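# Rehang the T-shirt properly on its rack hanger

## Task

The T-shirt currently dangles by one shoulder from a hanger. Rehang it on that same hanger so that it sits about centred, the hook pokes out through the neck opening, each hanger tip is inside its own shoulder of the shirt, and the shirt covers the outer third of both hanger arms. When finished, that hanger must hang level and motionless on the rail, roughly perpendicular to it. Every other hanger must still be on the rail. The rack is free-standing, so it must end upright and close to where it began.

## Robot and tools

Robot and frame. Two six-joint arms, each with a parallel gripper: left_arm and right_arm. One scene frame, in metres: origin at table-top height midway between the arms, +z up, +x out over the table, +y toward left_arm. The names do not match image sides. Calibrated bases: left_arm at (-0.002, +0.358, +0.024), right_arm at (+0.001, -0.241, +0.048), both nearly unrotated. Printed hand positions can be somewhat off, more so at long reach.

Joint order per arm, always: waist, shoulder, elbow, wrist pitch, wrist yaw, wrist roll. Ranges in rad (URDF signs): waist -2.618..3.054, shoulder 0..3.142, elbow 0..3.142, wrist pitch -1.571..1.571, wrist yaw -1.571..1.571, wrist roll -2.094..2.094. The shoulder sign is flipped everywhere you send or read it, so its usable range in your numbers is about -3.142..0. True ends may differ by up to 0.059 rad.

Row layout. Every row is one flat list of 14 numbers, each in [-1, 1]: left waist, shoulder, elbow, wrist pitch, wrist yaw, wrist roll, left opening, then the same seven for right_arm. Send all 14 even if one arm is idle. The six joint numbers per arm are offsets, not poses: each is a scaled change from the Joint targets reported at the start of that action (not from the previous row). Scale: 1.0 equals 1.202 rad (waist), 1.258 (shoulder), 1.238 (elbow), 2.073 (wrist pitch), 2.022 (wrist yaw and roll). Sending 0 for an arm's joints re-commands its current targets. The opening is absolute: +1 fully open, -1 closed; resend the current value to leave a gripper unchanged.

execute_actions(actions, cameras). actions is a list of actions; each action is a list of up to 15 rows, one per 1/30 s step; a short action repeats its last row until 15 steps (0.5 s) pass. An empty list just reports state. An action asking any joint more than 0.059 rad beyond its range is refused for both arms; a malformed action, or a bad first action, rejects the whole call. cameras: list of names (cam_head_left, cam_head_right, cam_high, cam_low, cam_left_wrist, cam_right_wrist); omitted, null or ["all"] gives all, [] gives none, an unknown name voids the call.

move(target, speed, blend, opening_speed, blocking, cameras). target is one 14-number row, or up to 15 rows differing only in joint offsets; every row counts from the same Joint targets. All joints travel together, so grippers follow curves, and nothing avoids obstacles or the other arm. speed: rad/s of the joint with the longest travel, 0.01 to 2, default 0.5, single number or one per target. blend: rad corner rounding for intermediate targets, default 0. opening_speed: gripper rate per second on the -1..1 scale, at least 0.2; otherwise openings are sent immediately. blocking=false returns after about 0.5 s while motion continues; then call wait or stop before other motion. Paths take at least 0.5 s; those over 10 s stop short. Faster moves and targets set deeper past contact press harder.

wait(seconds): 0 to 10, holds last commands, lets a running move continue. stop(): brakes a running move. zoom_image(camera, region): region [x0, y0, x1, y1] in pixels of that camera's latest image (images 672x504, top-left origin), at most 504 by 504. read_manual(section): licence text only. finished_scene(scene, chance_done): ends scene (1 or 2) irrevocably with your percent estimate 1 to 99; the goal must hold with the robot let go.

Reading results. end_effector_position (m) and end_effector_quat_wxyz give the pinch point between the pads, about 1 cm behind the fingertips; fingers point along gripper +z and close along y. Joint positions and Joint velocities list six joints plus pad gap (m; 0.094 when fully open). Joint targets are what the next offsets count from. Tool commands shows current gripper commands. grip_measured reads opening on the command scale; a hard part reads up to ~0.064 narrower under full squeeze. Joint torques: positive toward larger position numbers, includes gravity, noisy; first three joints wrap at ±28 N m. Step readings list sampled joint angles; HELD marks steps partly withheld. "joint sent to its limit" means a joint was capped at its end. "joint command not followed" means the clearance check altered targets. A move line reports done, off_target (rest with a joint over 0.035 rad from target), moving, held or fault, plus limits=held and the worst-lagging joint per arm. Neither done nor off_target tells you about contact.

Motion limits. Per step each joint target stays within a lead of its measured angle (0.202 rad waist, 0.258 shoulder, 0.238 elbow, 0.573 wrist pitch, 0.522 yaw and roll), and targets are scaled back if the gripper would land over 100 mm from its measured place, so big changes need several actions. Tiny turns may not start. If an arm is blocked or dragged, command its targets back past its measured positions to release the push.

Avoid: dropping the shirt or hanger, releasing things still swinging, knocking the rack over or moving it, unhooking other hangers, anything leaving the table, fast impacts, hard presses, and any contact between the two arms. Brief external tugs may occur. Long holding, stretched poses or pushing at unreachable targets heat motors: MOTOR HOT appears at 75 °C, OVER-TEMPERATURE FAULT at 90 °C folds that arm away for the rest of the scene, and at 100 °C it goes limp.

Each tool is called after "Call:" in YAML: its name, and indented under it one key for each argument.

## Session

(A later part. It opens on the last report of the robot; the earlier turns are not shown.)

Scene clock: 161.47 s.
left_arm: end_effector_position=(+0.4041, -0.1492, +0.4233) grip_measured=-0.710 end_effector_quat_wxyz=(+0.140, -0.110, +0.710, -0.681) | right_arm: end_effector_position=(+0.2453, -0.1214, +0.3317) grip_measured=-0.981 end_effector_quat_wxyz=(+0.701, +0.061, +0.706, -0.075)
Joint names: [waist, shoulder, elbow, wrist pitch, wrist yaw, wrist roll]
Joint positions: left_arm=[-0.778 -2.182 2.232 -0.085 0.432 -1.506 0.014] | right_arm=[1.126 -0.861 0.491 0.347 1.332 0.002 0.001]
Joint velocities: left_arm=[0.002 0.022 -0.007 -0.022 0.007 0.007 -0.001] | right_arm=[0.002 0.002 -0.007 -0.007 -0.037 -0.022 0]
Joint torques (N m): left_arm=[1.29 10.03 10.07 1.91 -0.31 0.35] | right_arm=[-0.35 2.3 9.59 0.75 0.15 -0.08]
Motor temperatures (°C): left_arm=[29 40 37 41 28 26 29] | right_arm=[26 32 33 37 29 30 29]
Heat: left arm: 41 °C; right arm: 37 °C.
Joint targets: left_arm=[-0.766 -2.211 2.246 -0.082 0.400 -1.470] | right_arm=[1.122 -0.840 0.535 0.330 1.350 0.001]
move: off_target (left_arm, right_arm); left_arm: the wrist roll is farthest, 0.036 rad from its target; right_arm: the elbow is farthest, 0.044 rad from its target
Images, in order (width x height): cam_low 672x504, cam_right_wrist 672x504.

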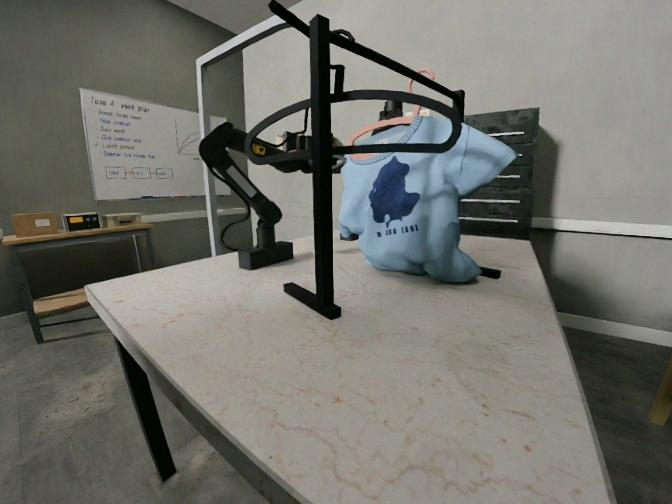

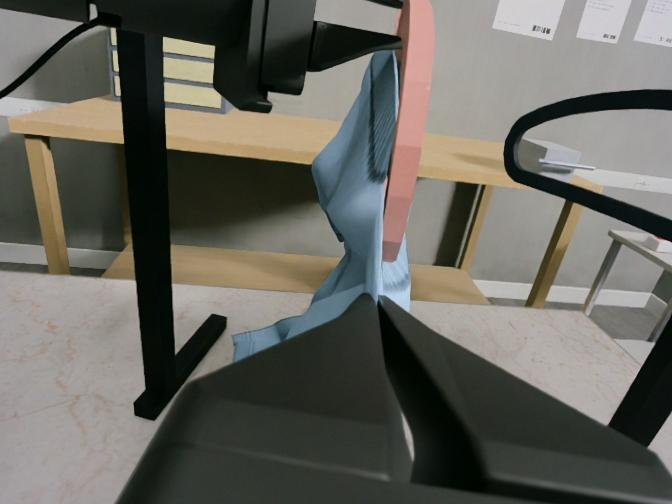

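Call:
move:
  target:
    - [0,0,0,0,0,0,-1,-0.025,0,0,0,0,0,-1]
    - [0,0,0,0,0,0,-1,-0.025,0,0.1,-0.058,0,0,-1]
  speed: 0.2
  cameras: ["cam_right_wrist","cam_low"]

Call:
zoom_image:
  camera: "cam_right_wrist"
  region: [300, 60, 500, 320]

Call:
zoom_image:
  camera: "cam_low"
  region: [300, 90, 480, 220]

Scene clock: 163.17 s.
left_arm: end_effector_position=(+0.4049, -0.1489, +0.4233) grip_measured=-0.711 end_effector_quat_wxyz=(+0.142, -0.111, +0.710, -0.681) | right_arm: end_effector_position=(+0.2496, -0.1259, +0.3600) grip_measured=-0.981 end_effector_quat_wxyz=(+0.699, +0.066, +0.707, -0.087)
Joint names: [waist, shoulder, elbow, wrist pitch, wrist yaw, wrist roll]
Joint positions: left_arm=[-0.778 -2.182 2.232 -0.085 0.428 -1.506 0.014] | right_arm=[1.099 -0.861 0.609 0.219 1.329 0.002 0.001]
Joint velocities: left_arm=[0.012 0.007 -0.002 -0.037 -0.081 0.051 0] | right_arm=[-0.002 -0.012 -0.007 0.007 -0.037 -0.022 0]
Joint torques (N m): left_arm=[1.11 9.8 10.15 1.88 -0.26 0.38] | right_arm=[-0.54 2.32 10.1 0.85 0.2 -0.07]
Motor temperatures (°C): left_arm=[29 40 37 41 28 26 29] | right_arm=[26 32 33 36 29 30 29]
Heat: left arm: 41 °C; right arm: 36 °C.
Joint targets: left_arm=[-0.766 -2.211 2.246 -0.082 0.400 -1.470] | right_arm=[1.092 -0.840 0.659 0.209 1.350 0.001]
move: off_target (left_arm, right_arm); left_arm: the wrist roll is farthest, 0.036 rad from its target; right_arm: the elbow is farthest, 0.050 rad from its target
Images, in order (width x height): cam_low 672x504, cam_right_wrist 672x504.

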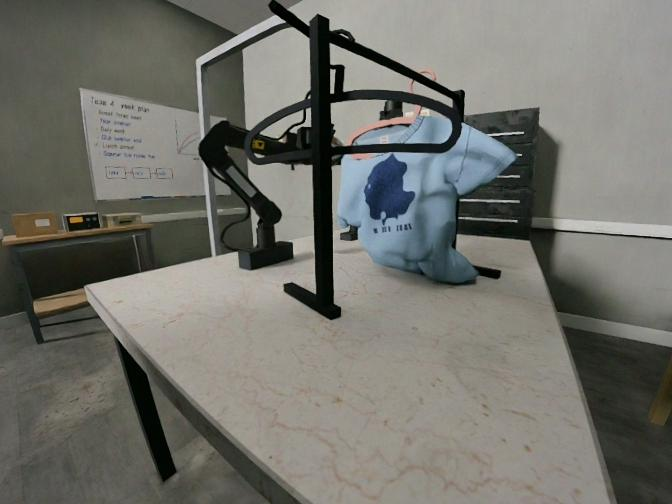

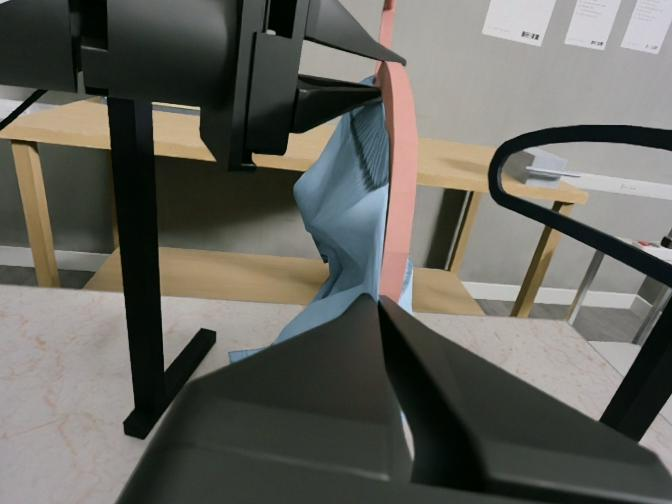

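Scaled by 1.938 from the camera's 672x504 image, which has a finer 960x720 frame.

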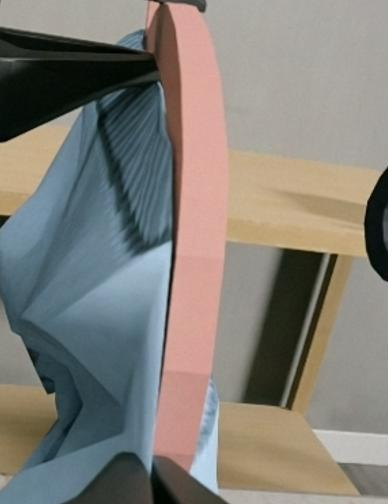

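Scaled by 2.800 from the camera's 672x504 image, which has a finer 960x720 frame.

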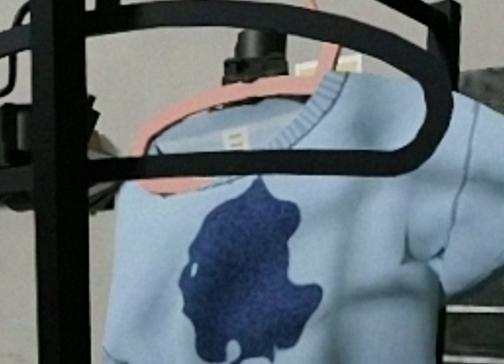

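Call:
zoom_image:
  camera: "cam_low"
  region: [325, 110, 415, 180]

Scaled by 5.600 from the camera's 672x504 image, which has a finer 960x720 frame.

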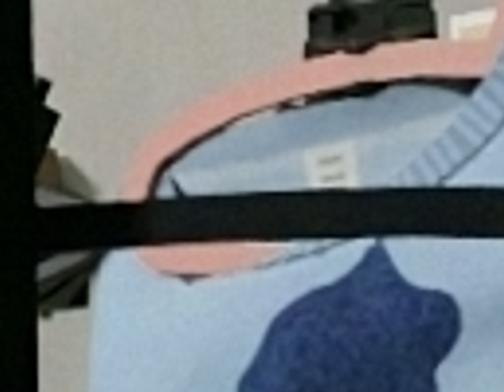

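Call:
move:
  target: [0,0,0,0,0,0,-1,-0.022,-0.016,0.114,-0.038,0,0,-1]
  speed: 0.2
  cameras: ["cam_right_wrist","cam_low"]

Call:
zoom_image:
  camera: "cam_right_wrist"
  region: [300, 60, 500, 320]

Call:
zoom_image:
  camera: "cam_low"
  region: [325, 100, 425, 190]

Scene clock: 165.10 s.
left_arm: end_effector_position=(+0.4047, -0.1491, +0.4236) grip_measured=-0.711 end_effector_quat_wxyz=(+0.141, -0.112, +0.709, -0.682) | right_arm: end_effector_position=(+0.2530, -0.1303, +0.3923) grip_measured=-0.981 end_effector_quat_wxyz=(+0.700, +0.077, +0.705, -0.089)
Joint names: [waist, shoulder, elbow, wrist pitch, wrist yaw, wrist roll]
Joint positions: left_arm=[-0.779 -2.182 2.232 -0.084 0.428 -1.509 0.014] | right_arm=[1.074 -0.871 0.734 0.117 1.323 0.002 0.001]
Joint velocities: left_arm=[-0.012 0.002 -0.002 -0.007 -0.095 0.037 0] | right_arm=[-0.007 0.002 -0.007 -0.066 0.022 0.081 0]
Joint torques (N m): left_arm=[0.96 9.84 10.21 1.88 -0.22 0.37] | right_arm=[-0.64 1.43 11.23 1.02 0.25 -0.07]
Motor temperatures (°C): left_arm=[29 40 37 41 28 26 29] | right_arm=[26 32 33 36 29 30 29]
Heat: left arm: 41 °C; right arm: 36 °C.
Joint targets: left_arm=[-0.766 -2.211 2.246 -0.082 0.400 -1.470] | right_arm=[1.066 -0.860 0.800 0.131 1.350 0.001]
move: off_target (left_arm, right_arm); left_arm: the wrist roll is farthest, 0.039 rad from its target; right_arm: the elbow is farthest, 0.066 rad from its target
Images, in order (width x height): cam_low 672x504, cam_right_wrist 672x504.

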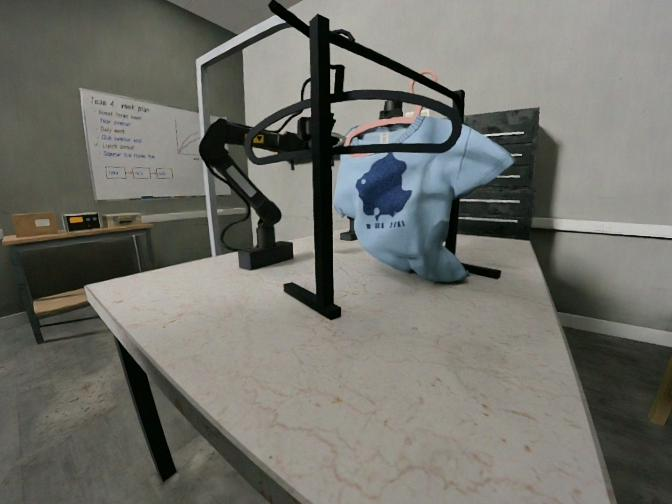

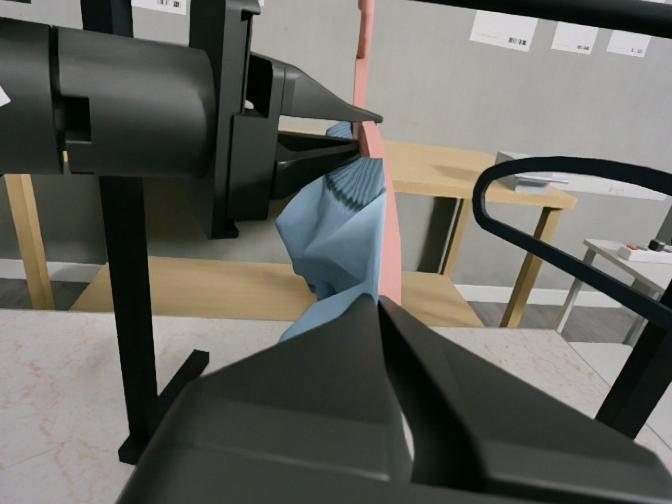

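Scaled by 1.938 from the camera's 672x504 image, which has a finer 960x720 frame.

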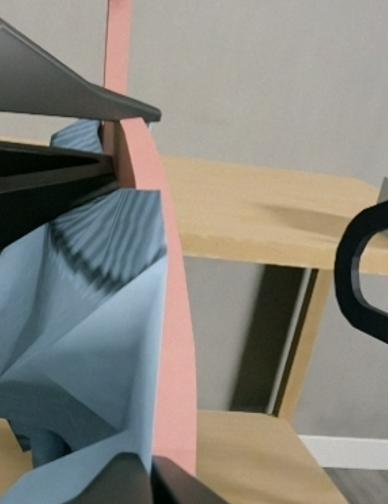

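Scaled by 5.040 from the camera's 672x504 image, which has a finer 960x720 frame.

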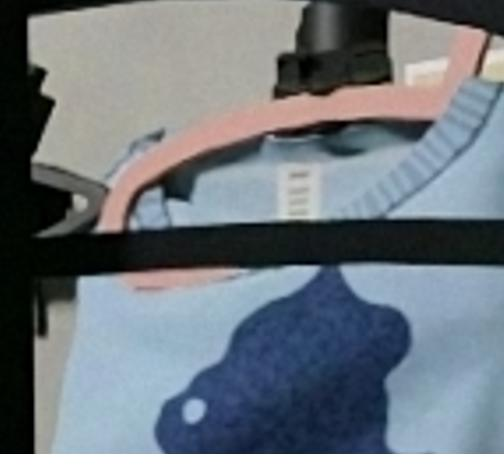

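Call:
move:
  target:
    - [0,0,0,0,0,0,-1,0.03,-0.008,-0.323,0.154,0,0,-1]
    - [0,0,0,0,0,0,-1,-0.005,0.03,-0.335,0.15,-0.025,0,-1]
  speed: 0.3
  cameras: ["cam_right_wrist","cam_low"]

Call:
zoom_image:
  camera: "cam_right_wrist"
  region: [300, 0, 540, 320]

Scene clock: 168.07 s.
left_arm: end_effector_position=(+0.4047, -0.1491, +0.4233) grip_measured=-0.712 end_effector_quat_wxyz=(+0.142, -0.111, +0.710, -0.681) | right_arm: end_effector_position=(+0.2507, -0.1356, +0.3098) grip_measured=-0.981 end_effector_quat_wxyz=(+0.699, +0.065, +0.707, -0.084)
Joint names: [waist, shoulder, elbow, wrist pitch, wrist yaw, wrist roll]
Joint positions: left_arm=[-0.779 -2.182 2.232 -0.085 0.428 -1.506 0.014] | right_arm=[1.064 -0.838 0.401 0.406 1.288 0.002 0.001]
Joint velocities: left_arm=[0.017 0.012 -0.012 -0.037 -0.037 -0.066 0] | right_arm=[-0.017 -0.022 -0.007 -0.051 -0.022 -0.066 0]
Joint torques (N m): left_arm=[1.24 10.06 10.11 1.89 -0.26 0.38] | right_arm=[-0.36 1.58 5.27 1.27 0.11 -0.08]
Motor temperatures (°C): left_arm=[29 40 37 41 28 26 29] | right_arm=[26 32 33 37 29 30 29]
Heat: left arm: 41 °C; right arm: 37 °C.
Joint targets: left_arm=[-0.766 -2.211 2.246 -0.082 0.400 -1.470] | right_arm=[1.060 -0.823 0.385 0.441 1.299 0.001]
move: off_target (left_arm, right_arm); left_arm: the wrist roll is farthest, 0.036 rad from its target; right_arm: the wrist pitch is farthest, 0.036 rad from its target
Images, in order (width x height): cam_low 672x504, cam_right_wrist 672x504.

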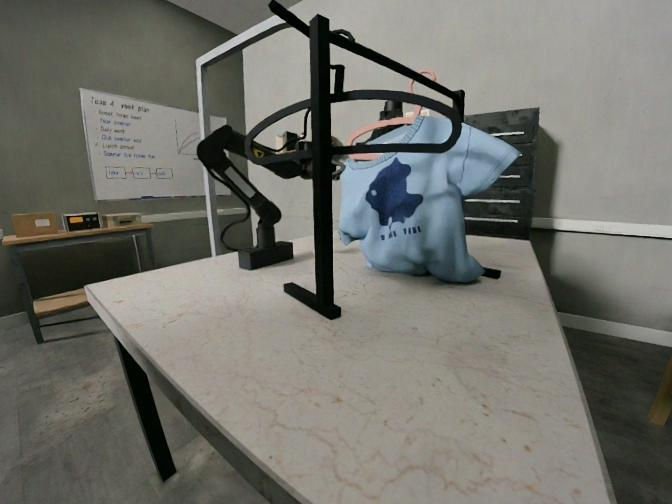

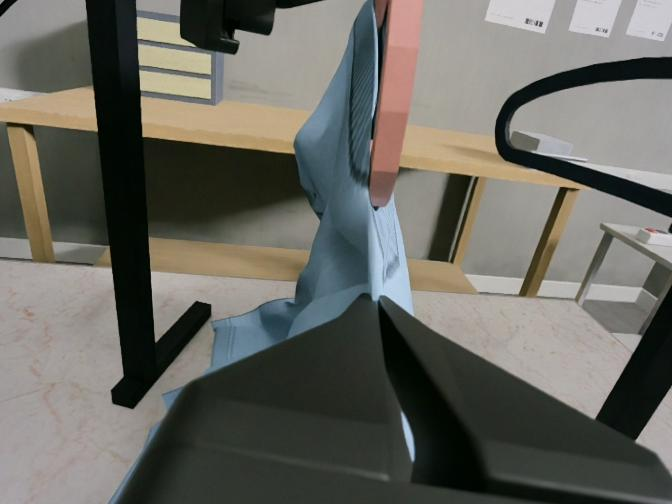

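Scaled by 1.575 from the camera's 672x504 image, which has a finer 960x720 frame.

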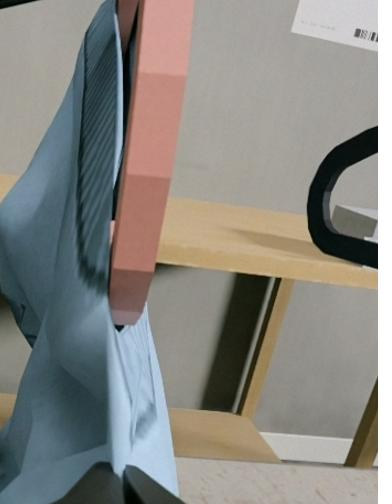

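Call:
move:
  target: [0,0,0,0,0,0,-1,-0.077,0.152,-0.02,-0.063,-0.0985,0,-1]
  speed: 0.3
  cameras: ["cam_right_wrist","cam_head_right"]

Call:
zoom_image:
  camera: "cam_right_wrist"
  region: [300, 0, 540, 320]

Scene clock: 169.60 s.
left_arm: end_effector_position=(+0.4052, -0.1489, +0.4233) grip_measured=-0.712 end_effector_quat_wxyz=(+0.143, -0.112, +0.710, -0.681) | right_arm: end_effector_position=(+0.2503, -0.1469, +0.3202) grip_measured=-0.981 end_effector_quat_wxyz=(+0.711, +0.043, +0.701, -0.026)
Joint names: [waist, shoulder, elbow, wrist pitch, wrist yaw, wrist roll]
Joint positions: left_arm=[-0.779 -2.182 2.232 -0.085 0.425 -1.506 0.014] | right_arm=[0.975 -0.651 0.368 0.312 1.085 0 0.001]
Joint velocities: left_arm=[0.022 -0.002 -0.017 -0.095 -0.066 -0.081 0] | right_arm=[-0.007 -0.002 -0.017 0.066 0.037 -0.125 -0.001]
Joint torques (N m): left_arm=[1.21 9.96 10.17 1.93 -0.23 0.32] | right_arm=[-0.66 0.94 5.98 1.02 0.11 -0.07]
Motor temperatures (°C): left_arm=[29 40 37 41 28 26 29] | right_arm=[26 32 33 37 29 30 30]
Heat: left arm: 41 °C; right arm: 37 °C.
Joint targets: left_arm=[-0.766 -2.211 2.246 -0.082 0.400 -1.470] | right_arm=[0.967 -0.632 0.360 0.311 1.100 0.001]
move: off_target (left_arm); left_arm: the wrist roll is farthest, 0.036 rad from its target
Images, in order (width x height): cam_head_right 672x504, cam_right_wrist 672x504.

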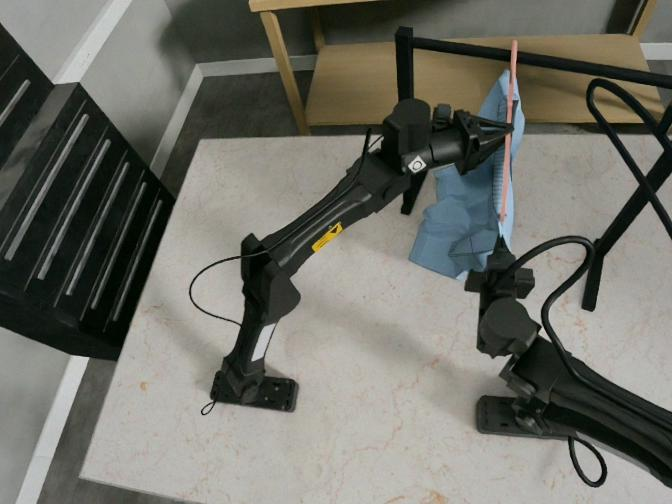

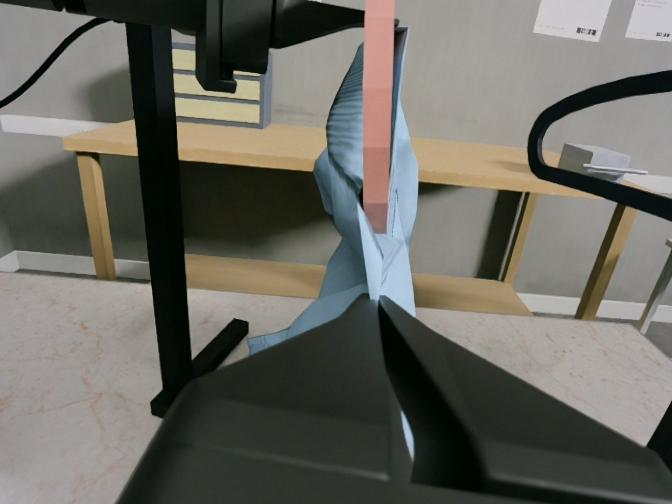

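Scaled by 1.575 from the camera's 672x504 image, which has a finer 960x720 frame.

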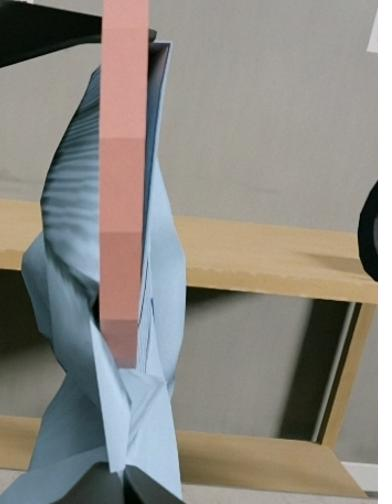

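Call:
move:
  target: [0,0,0,0,0,0,-1,-0.012,-0.017,0.194,-0.113,0,0,-1]
  speed: 0.2
  cameras: ["cam_right_wrist","cam_low"]

Call:
zoom_image:
  camera: "cam_right_wrist"
  region: [300, 40, 500, 320]

Call:
zoom_image:
  camera: "cam_low"
  region: [325, 100, 425, 190]

Scene clock: 171.67 s.
left_arm: end_effector_position=(+0.4062, -0.1485, +0.4236) grip_measured=-0.713 end_effector_quat_wxyz=(+0.145, -0.114, +0.709, -0.681) | right_arm: end_effector_position=(+0.2515, -0.1488, +0.3566) grip_measured=-0.981 end_effector_quat_wxyz=(+0.701, +0.027, +0.711, -0.044)
Joint names: [waist, shoulder, elbow, wrist pitch, wrist yaw, wrist roll]
Joint positions: left_arm=[-0.779 -2.182 2.232 -0.084 0.419 -1.508 0.014] | right_arm=[0.961 -0.66 0.549 0.082 1.074 0 0.001]
Joint velocities: left_arm=[-0.002 0.002 -0.017 -0.037 0.022 0.007 -0.001] | right_arm=[0.012 0.012 -0.002 -0.022 -0.037 -0.095 0]
Joint torques (N m): left_arm=[1.09 10 10.07 1.86 -0.13 0.34] | right_arm=[-0.72 -0.27 10.24 0.98 0.24 -0.06]
Motor temperatures (°C): left_arm=[29 41 37 41 28 26 29] | right_arm=[26 32 33 37 29 30 30]
Heat: left arm: 41 °C; right arm: 37 °C.
Joint targets: left_arm=[-0.766 -2.211 2.246 -0.082 0.400 -1.470] | right_arm=[0.952 -0.653 0.600 0.077 1.100 0.001]
move: off_target (left_arm, right_arm); left_arm: the wrist roll is farthest, 0.038 rad from its target; right_arm: the elbow is farthest, 0.051 rad from its target
Images, in order (width x height): cam_low 672x504, cam_right_wrist 672x504.

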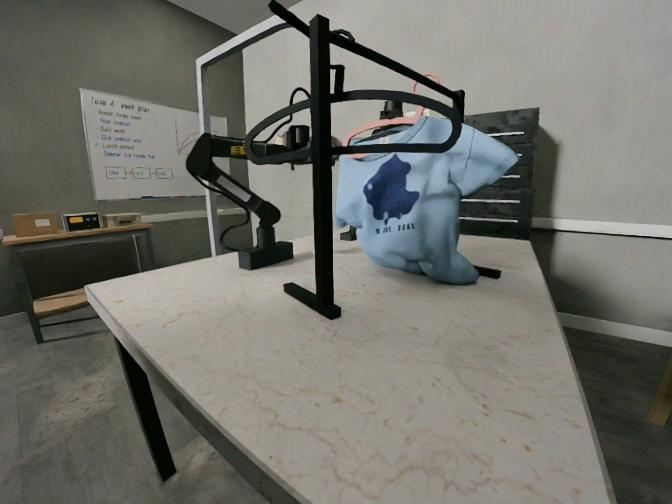

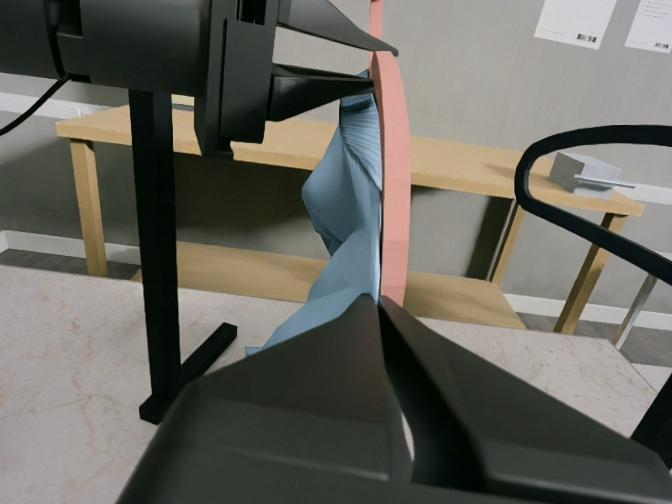

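Scaled by 1.800 from the camera's 672x504 image, which has a finer 960x720 frame.

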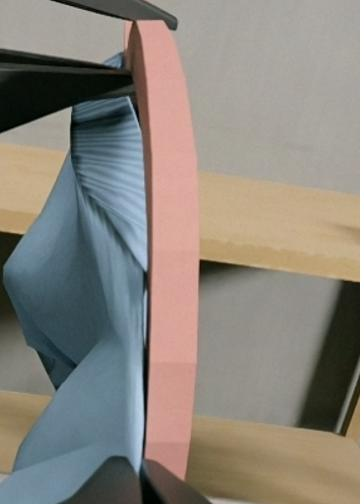

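Scaled by 5.040 from the camera's 672x504 image, which has a finer 960x720 frame.

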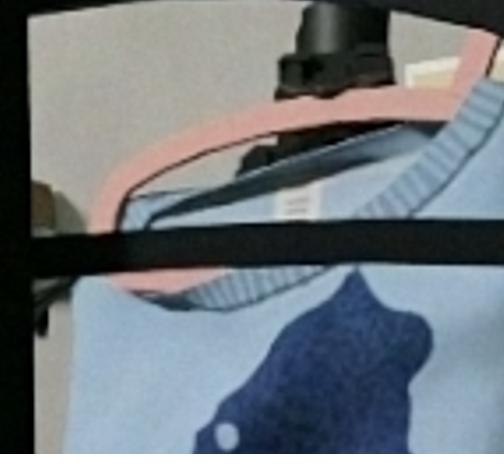

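Call:
move:
  target: [0,0,0,0,0,0,-1,-0.065,0.01,0.0,0.0,-0.02,0,-1]
  speed: 0.2
  cameras: ["cam_right_wrist","cam_low","cam_head_right"]

Call:
zoom_image:
  camera: "cam_right_wrist"
  region: [300, 40, 500, 320]

Call:
zoom_image:
  camera: "cam_low"
  region: [325, 100, 425, 190]

Scene clock: 172.77 s.
left_arm: end_effector_position=(+0.4075, -0.1480, +0.4236) grip_measured=-0.716 end_effector_quat_wxyz=(+0.147, -0.117, +0.708, -0.680) | right_arm: end_effector_position=(+0.2587, -0.1612, +0.3561) grip_measured=-0.981 end_effector_quat_wxyz=(+0.699, +0.040, +0.711, -0.057)
Joint names: [waist, shoulder, elbow, wrist pitch, wrist yaw, wrist roll]
Joint positions: left_arm=[-0.779 -2.182 2.232 -0.084 0.411 -1.508 0.013] | right_arm=[0.886 -0.66 0.549 0.08 1.036 0 0.001]
Joint velocities: left_arm=[-0.012 0.007 0.007 0.007 -0.007 -0.081 0] | right_arm=[-0.007 -0.007 0.007 -0.022 0.022 0.007 0]
Joint torques (N m): left_arm=[1.29 10.02 10.14 1.94 -0.12 0.36] | right_arm=[-0.91 0.92 10.28 1.03 0.23 -0.07]
Motor temperatures (°C): left_arm=[29 41 38 41 28 26 29] | right_arm=[26 32 33 37 29 30 30]
Heat: left arm: 41 °C; right arm: 37 °C.
Joint targets: left_arm=[-0.766 -2.211 2.246 -0.082 0.400 -1.470] | right_arm=[0.875 -0.641 0.600 0.077 1.060 0.001]
move: off_target (left_arm, right_arm); left_arm: the wrist roll is farthest, 0.038 rad from its target; right_arm: the elbow is farthest, 0.051 rad from its target
Images, in order (width x height): cam_head_right 672x504, cam_low 672x504, cam_right_wrist 672x504.

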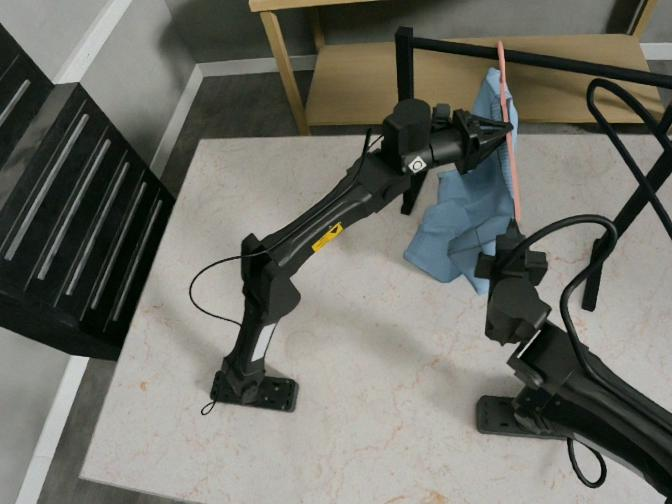

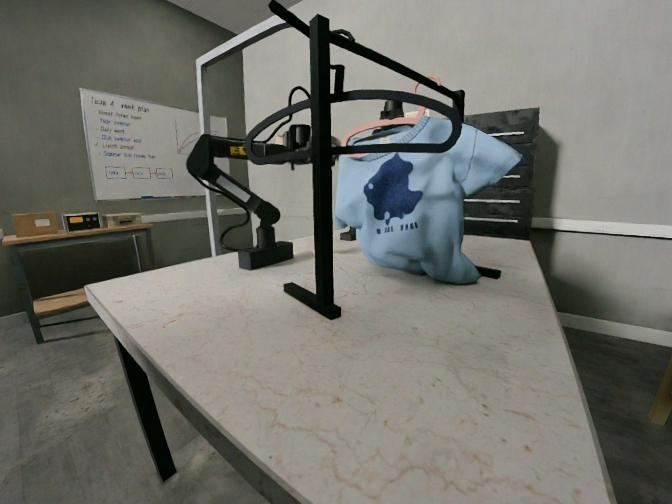

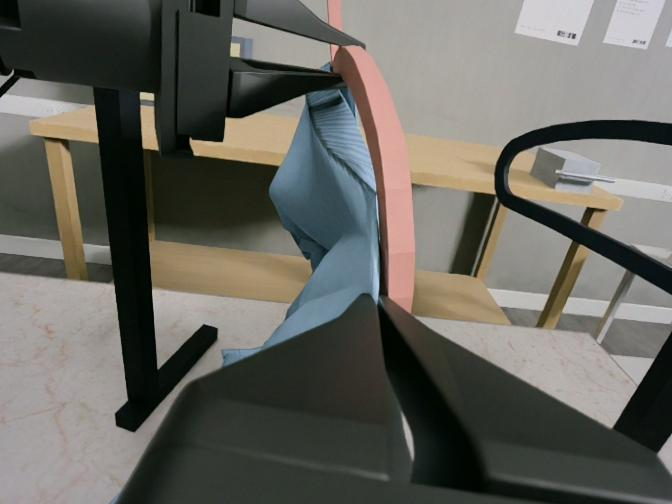

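Scaled by 1.800 from the camera's 672x504 image, which has a finer 960x720 frame.

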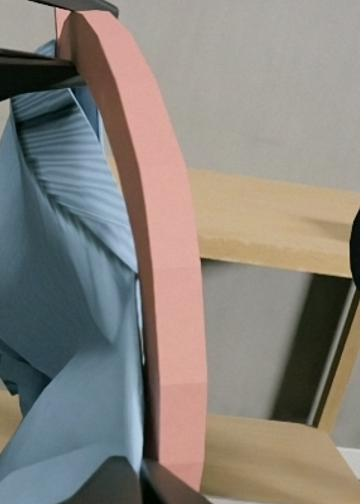

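Scaled by 5.040 from the camera's 672x504 image, which has a finer 960x720 frame.

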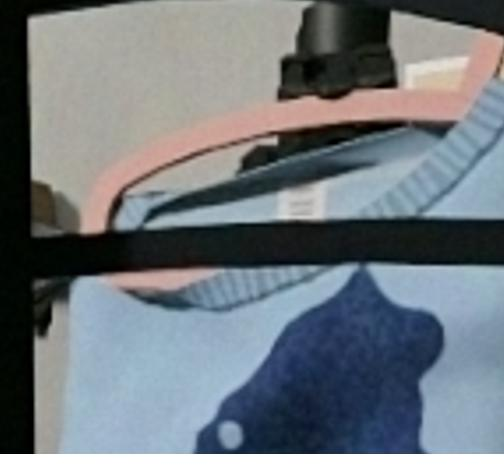

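Call:
move:
  target: [0,0,0,0,0,0,-1,0.075,0.179,-0.073,-0.052,-0.03,0,-1]
  speed: 0.2
  cameras: ["cam_right_wrist","cam_low","cam_head_right"]

Call:
zoom_image:
  camera: "cam_right_wrist"
  region: [300, 40, 500, 320]

Call:
zoom_image:
  camera: "cam_low"
  region: [325, 100, 425, 190]

Scene clock: 174.93 s.
left_arm: end_effector_position=(+0.4049, -0.1492, +0.4236) grip_measured=-0.716 end_effector_quat_wxyz=(+0.143, -0.112, +0.709, -0.681) | right_arm: end_effector_position=(+0.2291, -0.1666, +0.3660) grip_measured=-0.981 end_effector_quat_wxyz=(+0.717, +0.017, +0.697, +0.012)
Joint names: [waist, shoulder, elbow, wrist pitch, wrist yaw, wrist roll]
Joint positions: left_arm=[-0.78 -2.182 2.232 -0.084 0.423 -1.508 0.013] | right_arm=[0.961 -0.437 0.516 -0.03 0.981 0 0.001]
Joint velocities: left_arm=[0.002 0.007 -0.007 -0.007 -0.11 -0.007 0] | right_arm=[-0.002 0.002 0.007 0.022 -0.051 -0.007 0]
Joint torques (N m): left_arm=[1.18 9.87 10.04 1.9 -0.24 0.37] | right_arm=[0.28 -0.53 5.81 1.05 0.13 -0.06]
Motor temperatures (°C): left_arm=[29 41 38 41 28 26 29] | right_arm=[26 32 33 37 29 30 30]
Heat: left arm: 41 °C; right arm: 37 °C.
Joint targets: left_arm=[-0.766 -2.211 2.246 -0.082 0.400 -1.470] | right_arm=[0.965 -0.415 0.510 -0.031 0.999 0.001]
move: off_target (left_arm); left_arm: the wrist roll is farthest, 0.038 rad from its target
Images, in order (width x height): cam_head_right 672x504, cam_low 672x504, cam_right_wrist 672x504.

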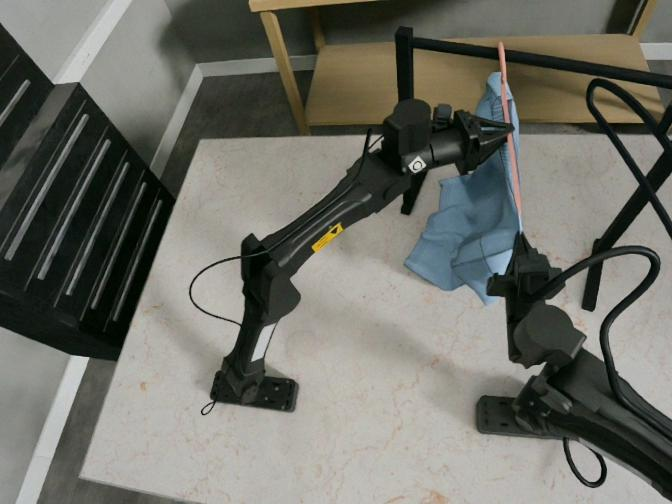

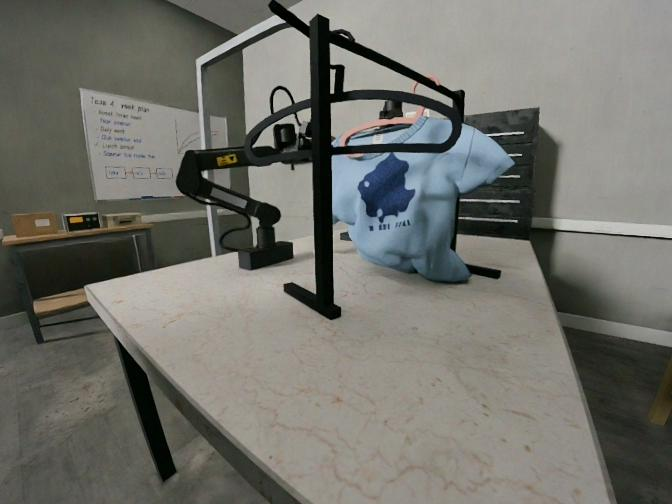

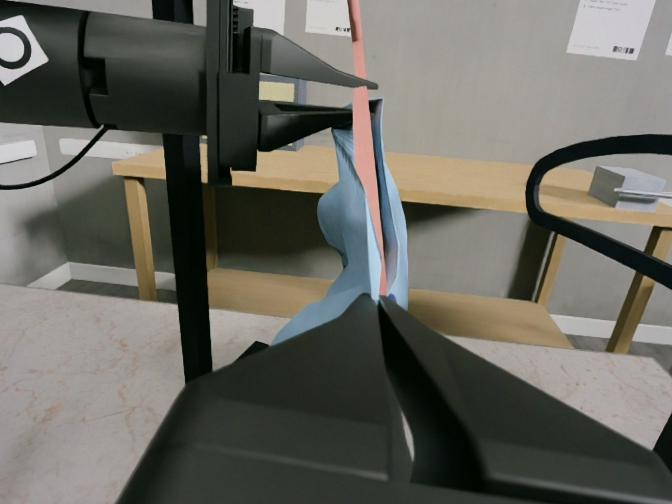

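Scaled by 1.800 from the camera's 672x504 image, which has a finer 960x720 frame.

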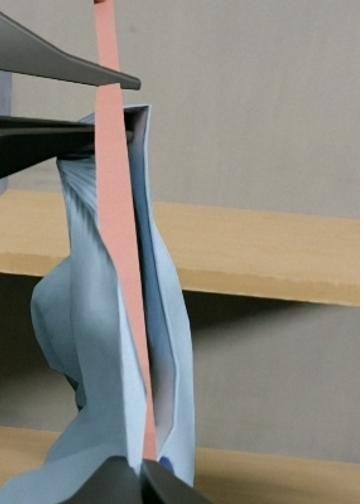

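Scaled by 5.040 from the camera's 672x504 image, which has a finer 960x720 frame.

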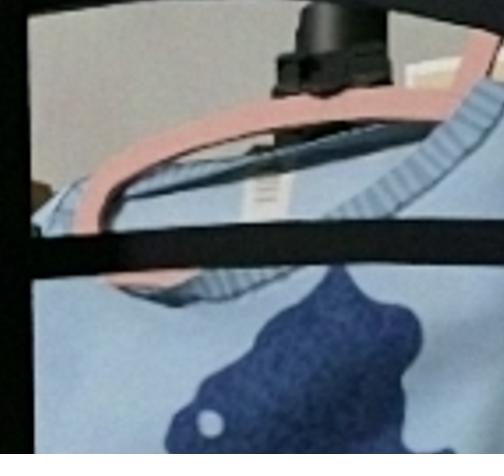

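Call:
execute_actions:
  actions: []
  cameras: ["cam_low","cam_right_wrist"]

Scene clock: 176.27 s.
left_arm: end_effector_position=(+0.4049, -0.1492, +0.4236) grip_measured=-0.716 end_effector_quat_wxyz=(+0.143, -0.112, +0.709, -0.681) | right_arm: end_effector_position=(+0.2291, -0.1663, +0.3657) grip_measured=-0.981 end_effector_quat_wxyz=(+0.716, +0.016, +0.697, +0.012)
Joint names: [waist, shoulder, elbow, wrist pitch, wrist yaw, wrist roll]
Joint positions: left_arm=[-0.78 -2.182 2.232 -0.084 0.423 -1.508 0.013] | right_arm=[0.961 -0.437 0.516 -0.032 0.979 0 0.001]
Joint velocities: left_arm=[-0.012 0.022 -0.012 0.037 0.022 0.007 0.001] | right_arm=[0.002 0.007 0.002 -0.022 -0.022 -0.037 0]
Joint torques (N m): left_arm=[1.24 9.81 10.07 1.9 -0.2 0.32] | right_arm=[0.28 -0.53 5.82 1.06 0.13 -0.06]
Motor temperatures (°C): left_arm=[29 41 38 41 28 26 29] | right_arm=[26 32 33 37 29 30 30]
Heat: left arm: 41 °C; right arm: 37 °C.
Joint targets: left_arm=[-0.766 -2.211 2.246 -0.082 0.400 -1.470] | right_arm=[0.965 -0.415 0.510 -0.031 0.999 0.001]
Tool commands: left_gripper/opening=-1.0 right_gripper/opening=-1.0
Images, in order (width x height): cam_low 672x504, cam_right_wrist 672x504.

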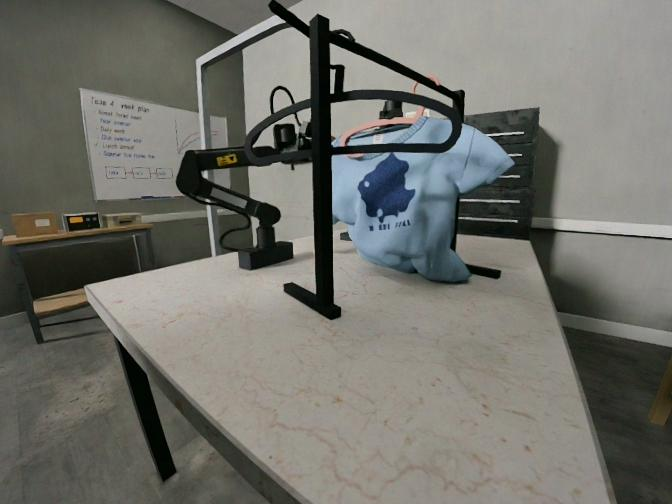

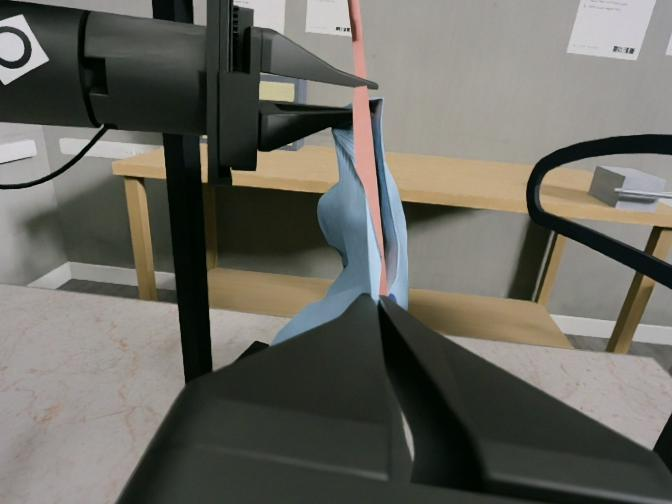

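Call:
move:
  target:
    - [0,0,0,0,0,0,-1,0,-0.107,0.182,-0.084,0,0,-1]
    - [0,0,0,0,0,0,-1,0,-0.155,0.291,-0.12,0,0,-1]
  speed: 0.2
  cameras: ["cam_low","cam_right_wrist","cam_head_right"]

Call:
zoom_image:
  camera: "cam_low"
  region: [300, 80, 440, 190]

Call:
zoom_image:
  camera: "cam_right_wrist"
  region: [230, 80, 500, 350]

Scene clock: 179.07 s.
left_arm: end_effector_position=(+0.4038, -0.1496, +0.4236) grip_measured=-0.716 end_effector_quat_wxyz=(+0.139, -0.111, +0.709, -0.682) | right_arm: end_effector_position=(+0.2371, -0.1545, +0.4052) grip_measured=-0.981 end_effector_quat_wxyz=(+0.684, -0.031, +0.728, -0.035)
Joint names: [waist, shoulder, elbow, wrist pitch, wrist yaw, wrist roll]
Joint positions: left_arm=[-0.78 -2.182 2.232 -0.084 0.429 -1.511 0.013] | right_arm=[0.961 -0.622 0.806 -0.297 0.979 0 0.001]
Joint velocities: left_arm=[-0.002 0.007 -0.007 -0.022 -0.007 0.007 0] | right_arm=[-0.012 0.007 -0.007 -0.022 -0.051 -0.022 -0.001]
Joint torques (N m): left_arm=[1.36 9.95 10.06 1.87 -0.28 0.4] | right_arm=[0.29 -0.53 10.82 1.26 0.21 -0.06]
Motor temperatures (°C): left_arm=[29 41 38 41 28 26 29] | right_arm=[26 32 33 37 29 30 30]
Heat: left arm: 41 °C; right arm: 37 °C.
Joint targets: left_arm=[-0.766 -2.211 2.246 -0.082 0.400 -1.470] | right_arm=[0.965 -0.610 0.870 -0.280 0.999 0.001]
move: off_target (left_arm, right_arm); left_arm: the wrist roll is farthest, 0.041 rad from its target; right_arm: the elbow is farthest, 0.064 rad from its target
Images, in order (width x height): cam_head_right 672x504, cam_low 672x504, cam_right_wrist 672x504.

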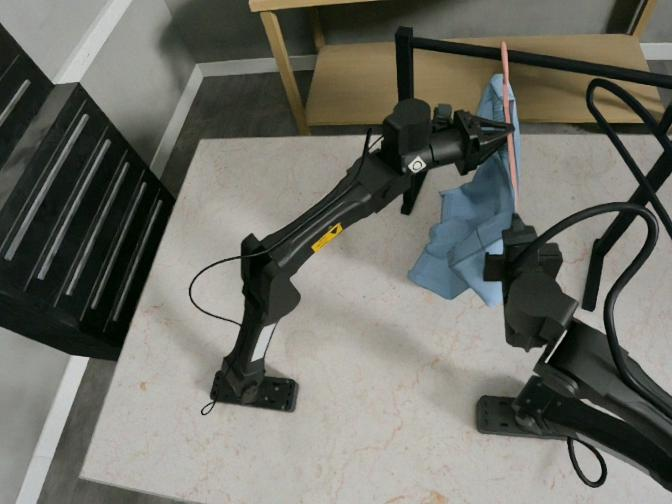

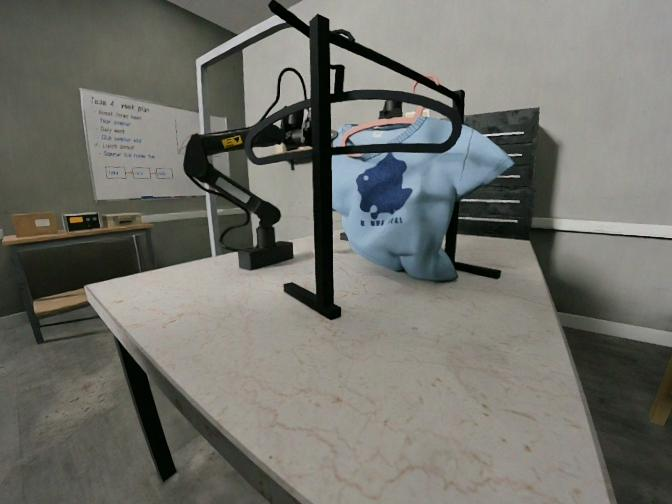

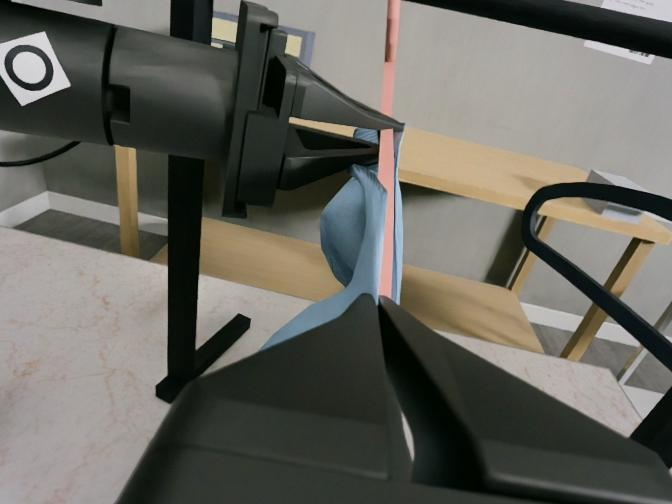

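Scaled by 3.600 from the camera's 672x504 image, which has a finer 960x720 frame.

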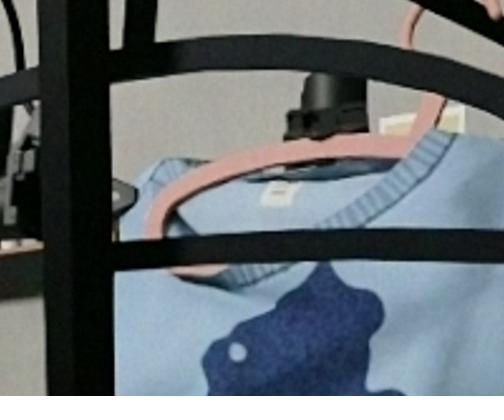

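Scaled by 1.867 from the camera's 672x504 image, which has a finer 960x720 frame.

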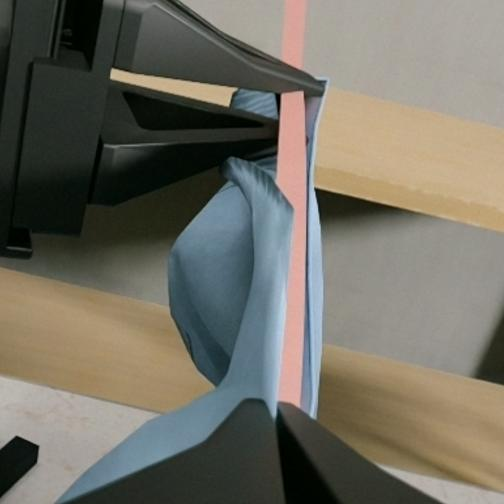

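Call:
zoom_image:
  camera: "cam_low"
  region: [325, 110, 385, 170]

Call:
zoom_image:
  camera: "cam_right_wrist"
  region: [330, 200, 450, 320]

Call:
zoom_image:
  camera: "cam_head_right"
  region: [420, 40, 600, 300]

Scaled by 8.400 from the camera's 672x504 image, which has a finer 960x720 frame.

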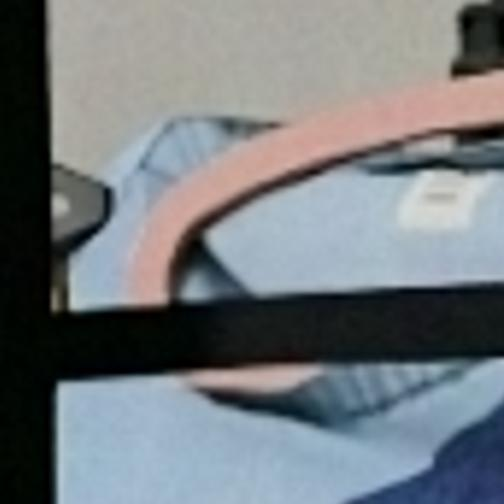

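Scaled by 4.200 from the camera's 672x504 image, which has a finer 960x720 frame.

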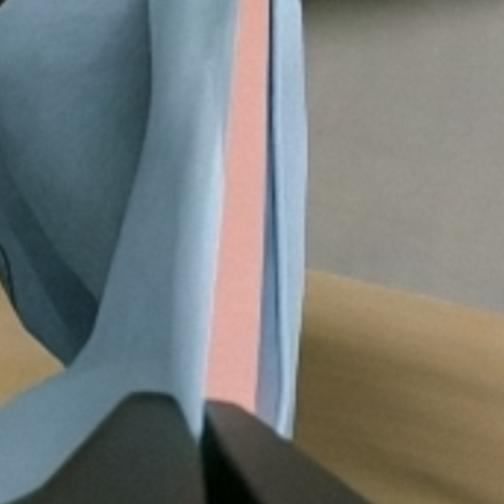

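Scaled by 1.938 from the camera's 672x504 image, which has a finer 960x720 frame.

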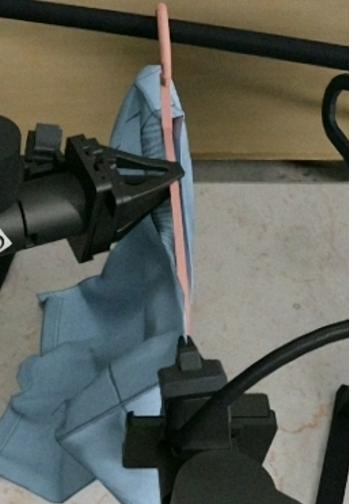

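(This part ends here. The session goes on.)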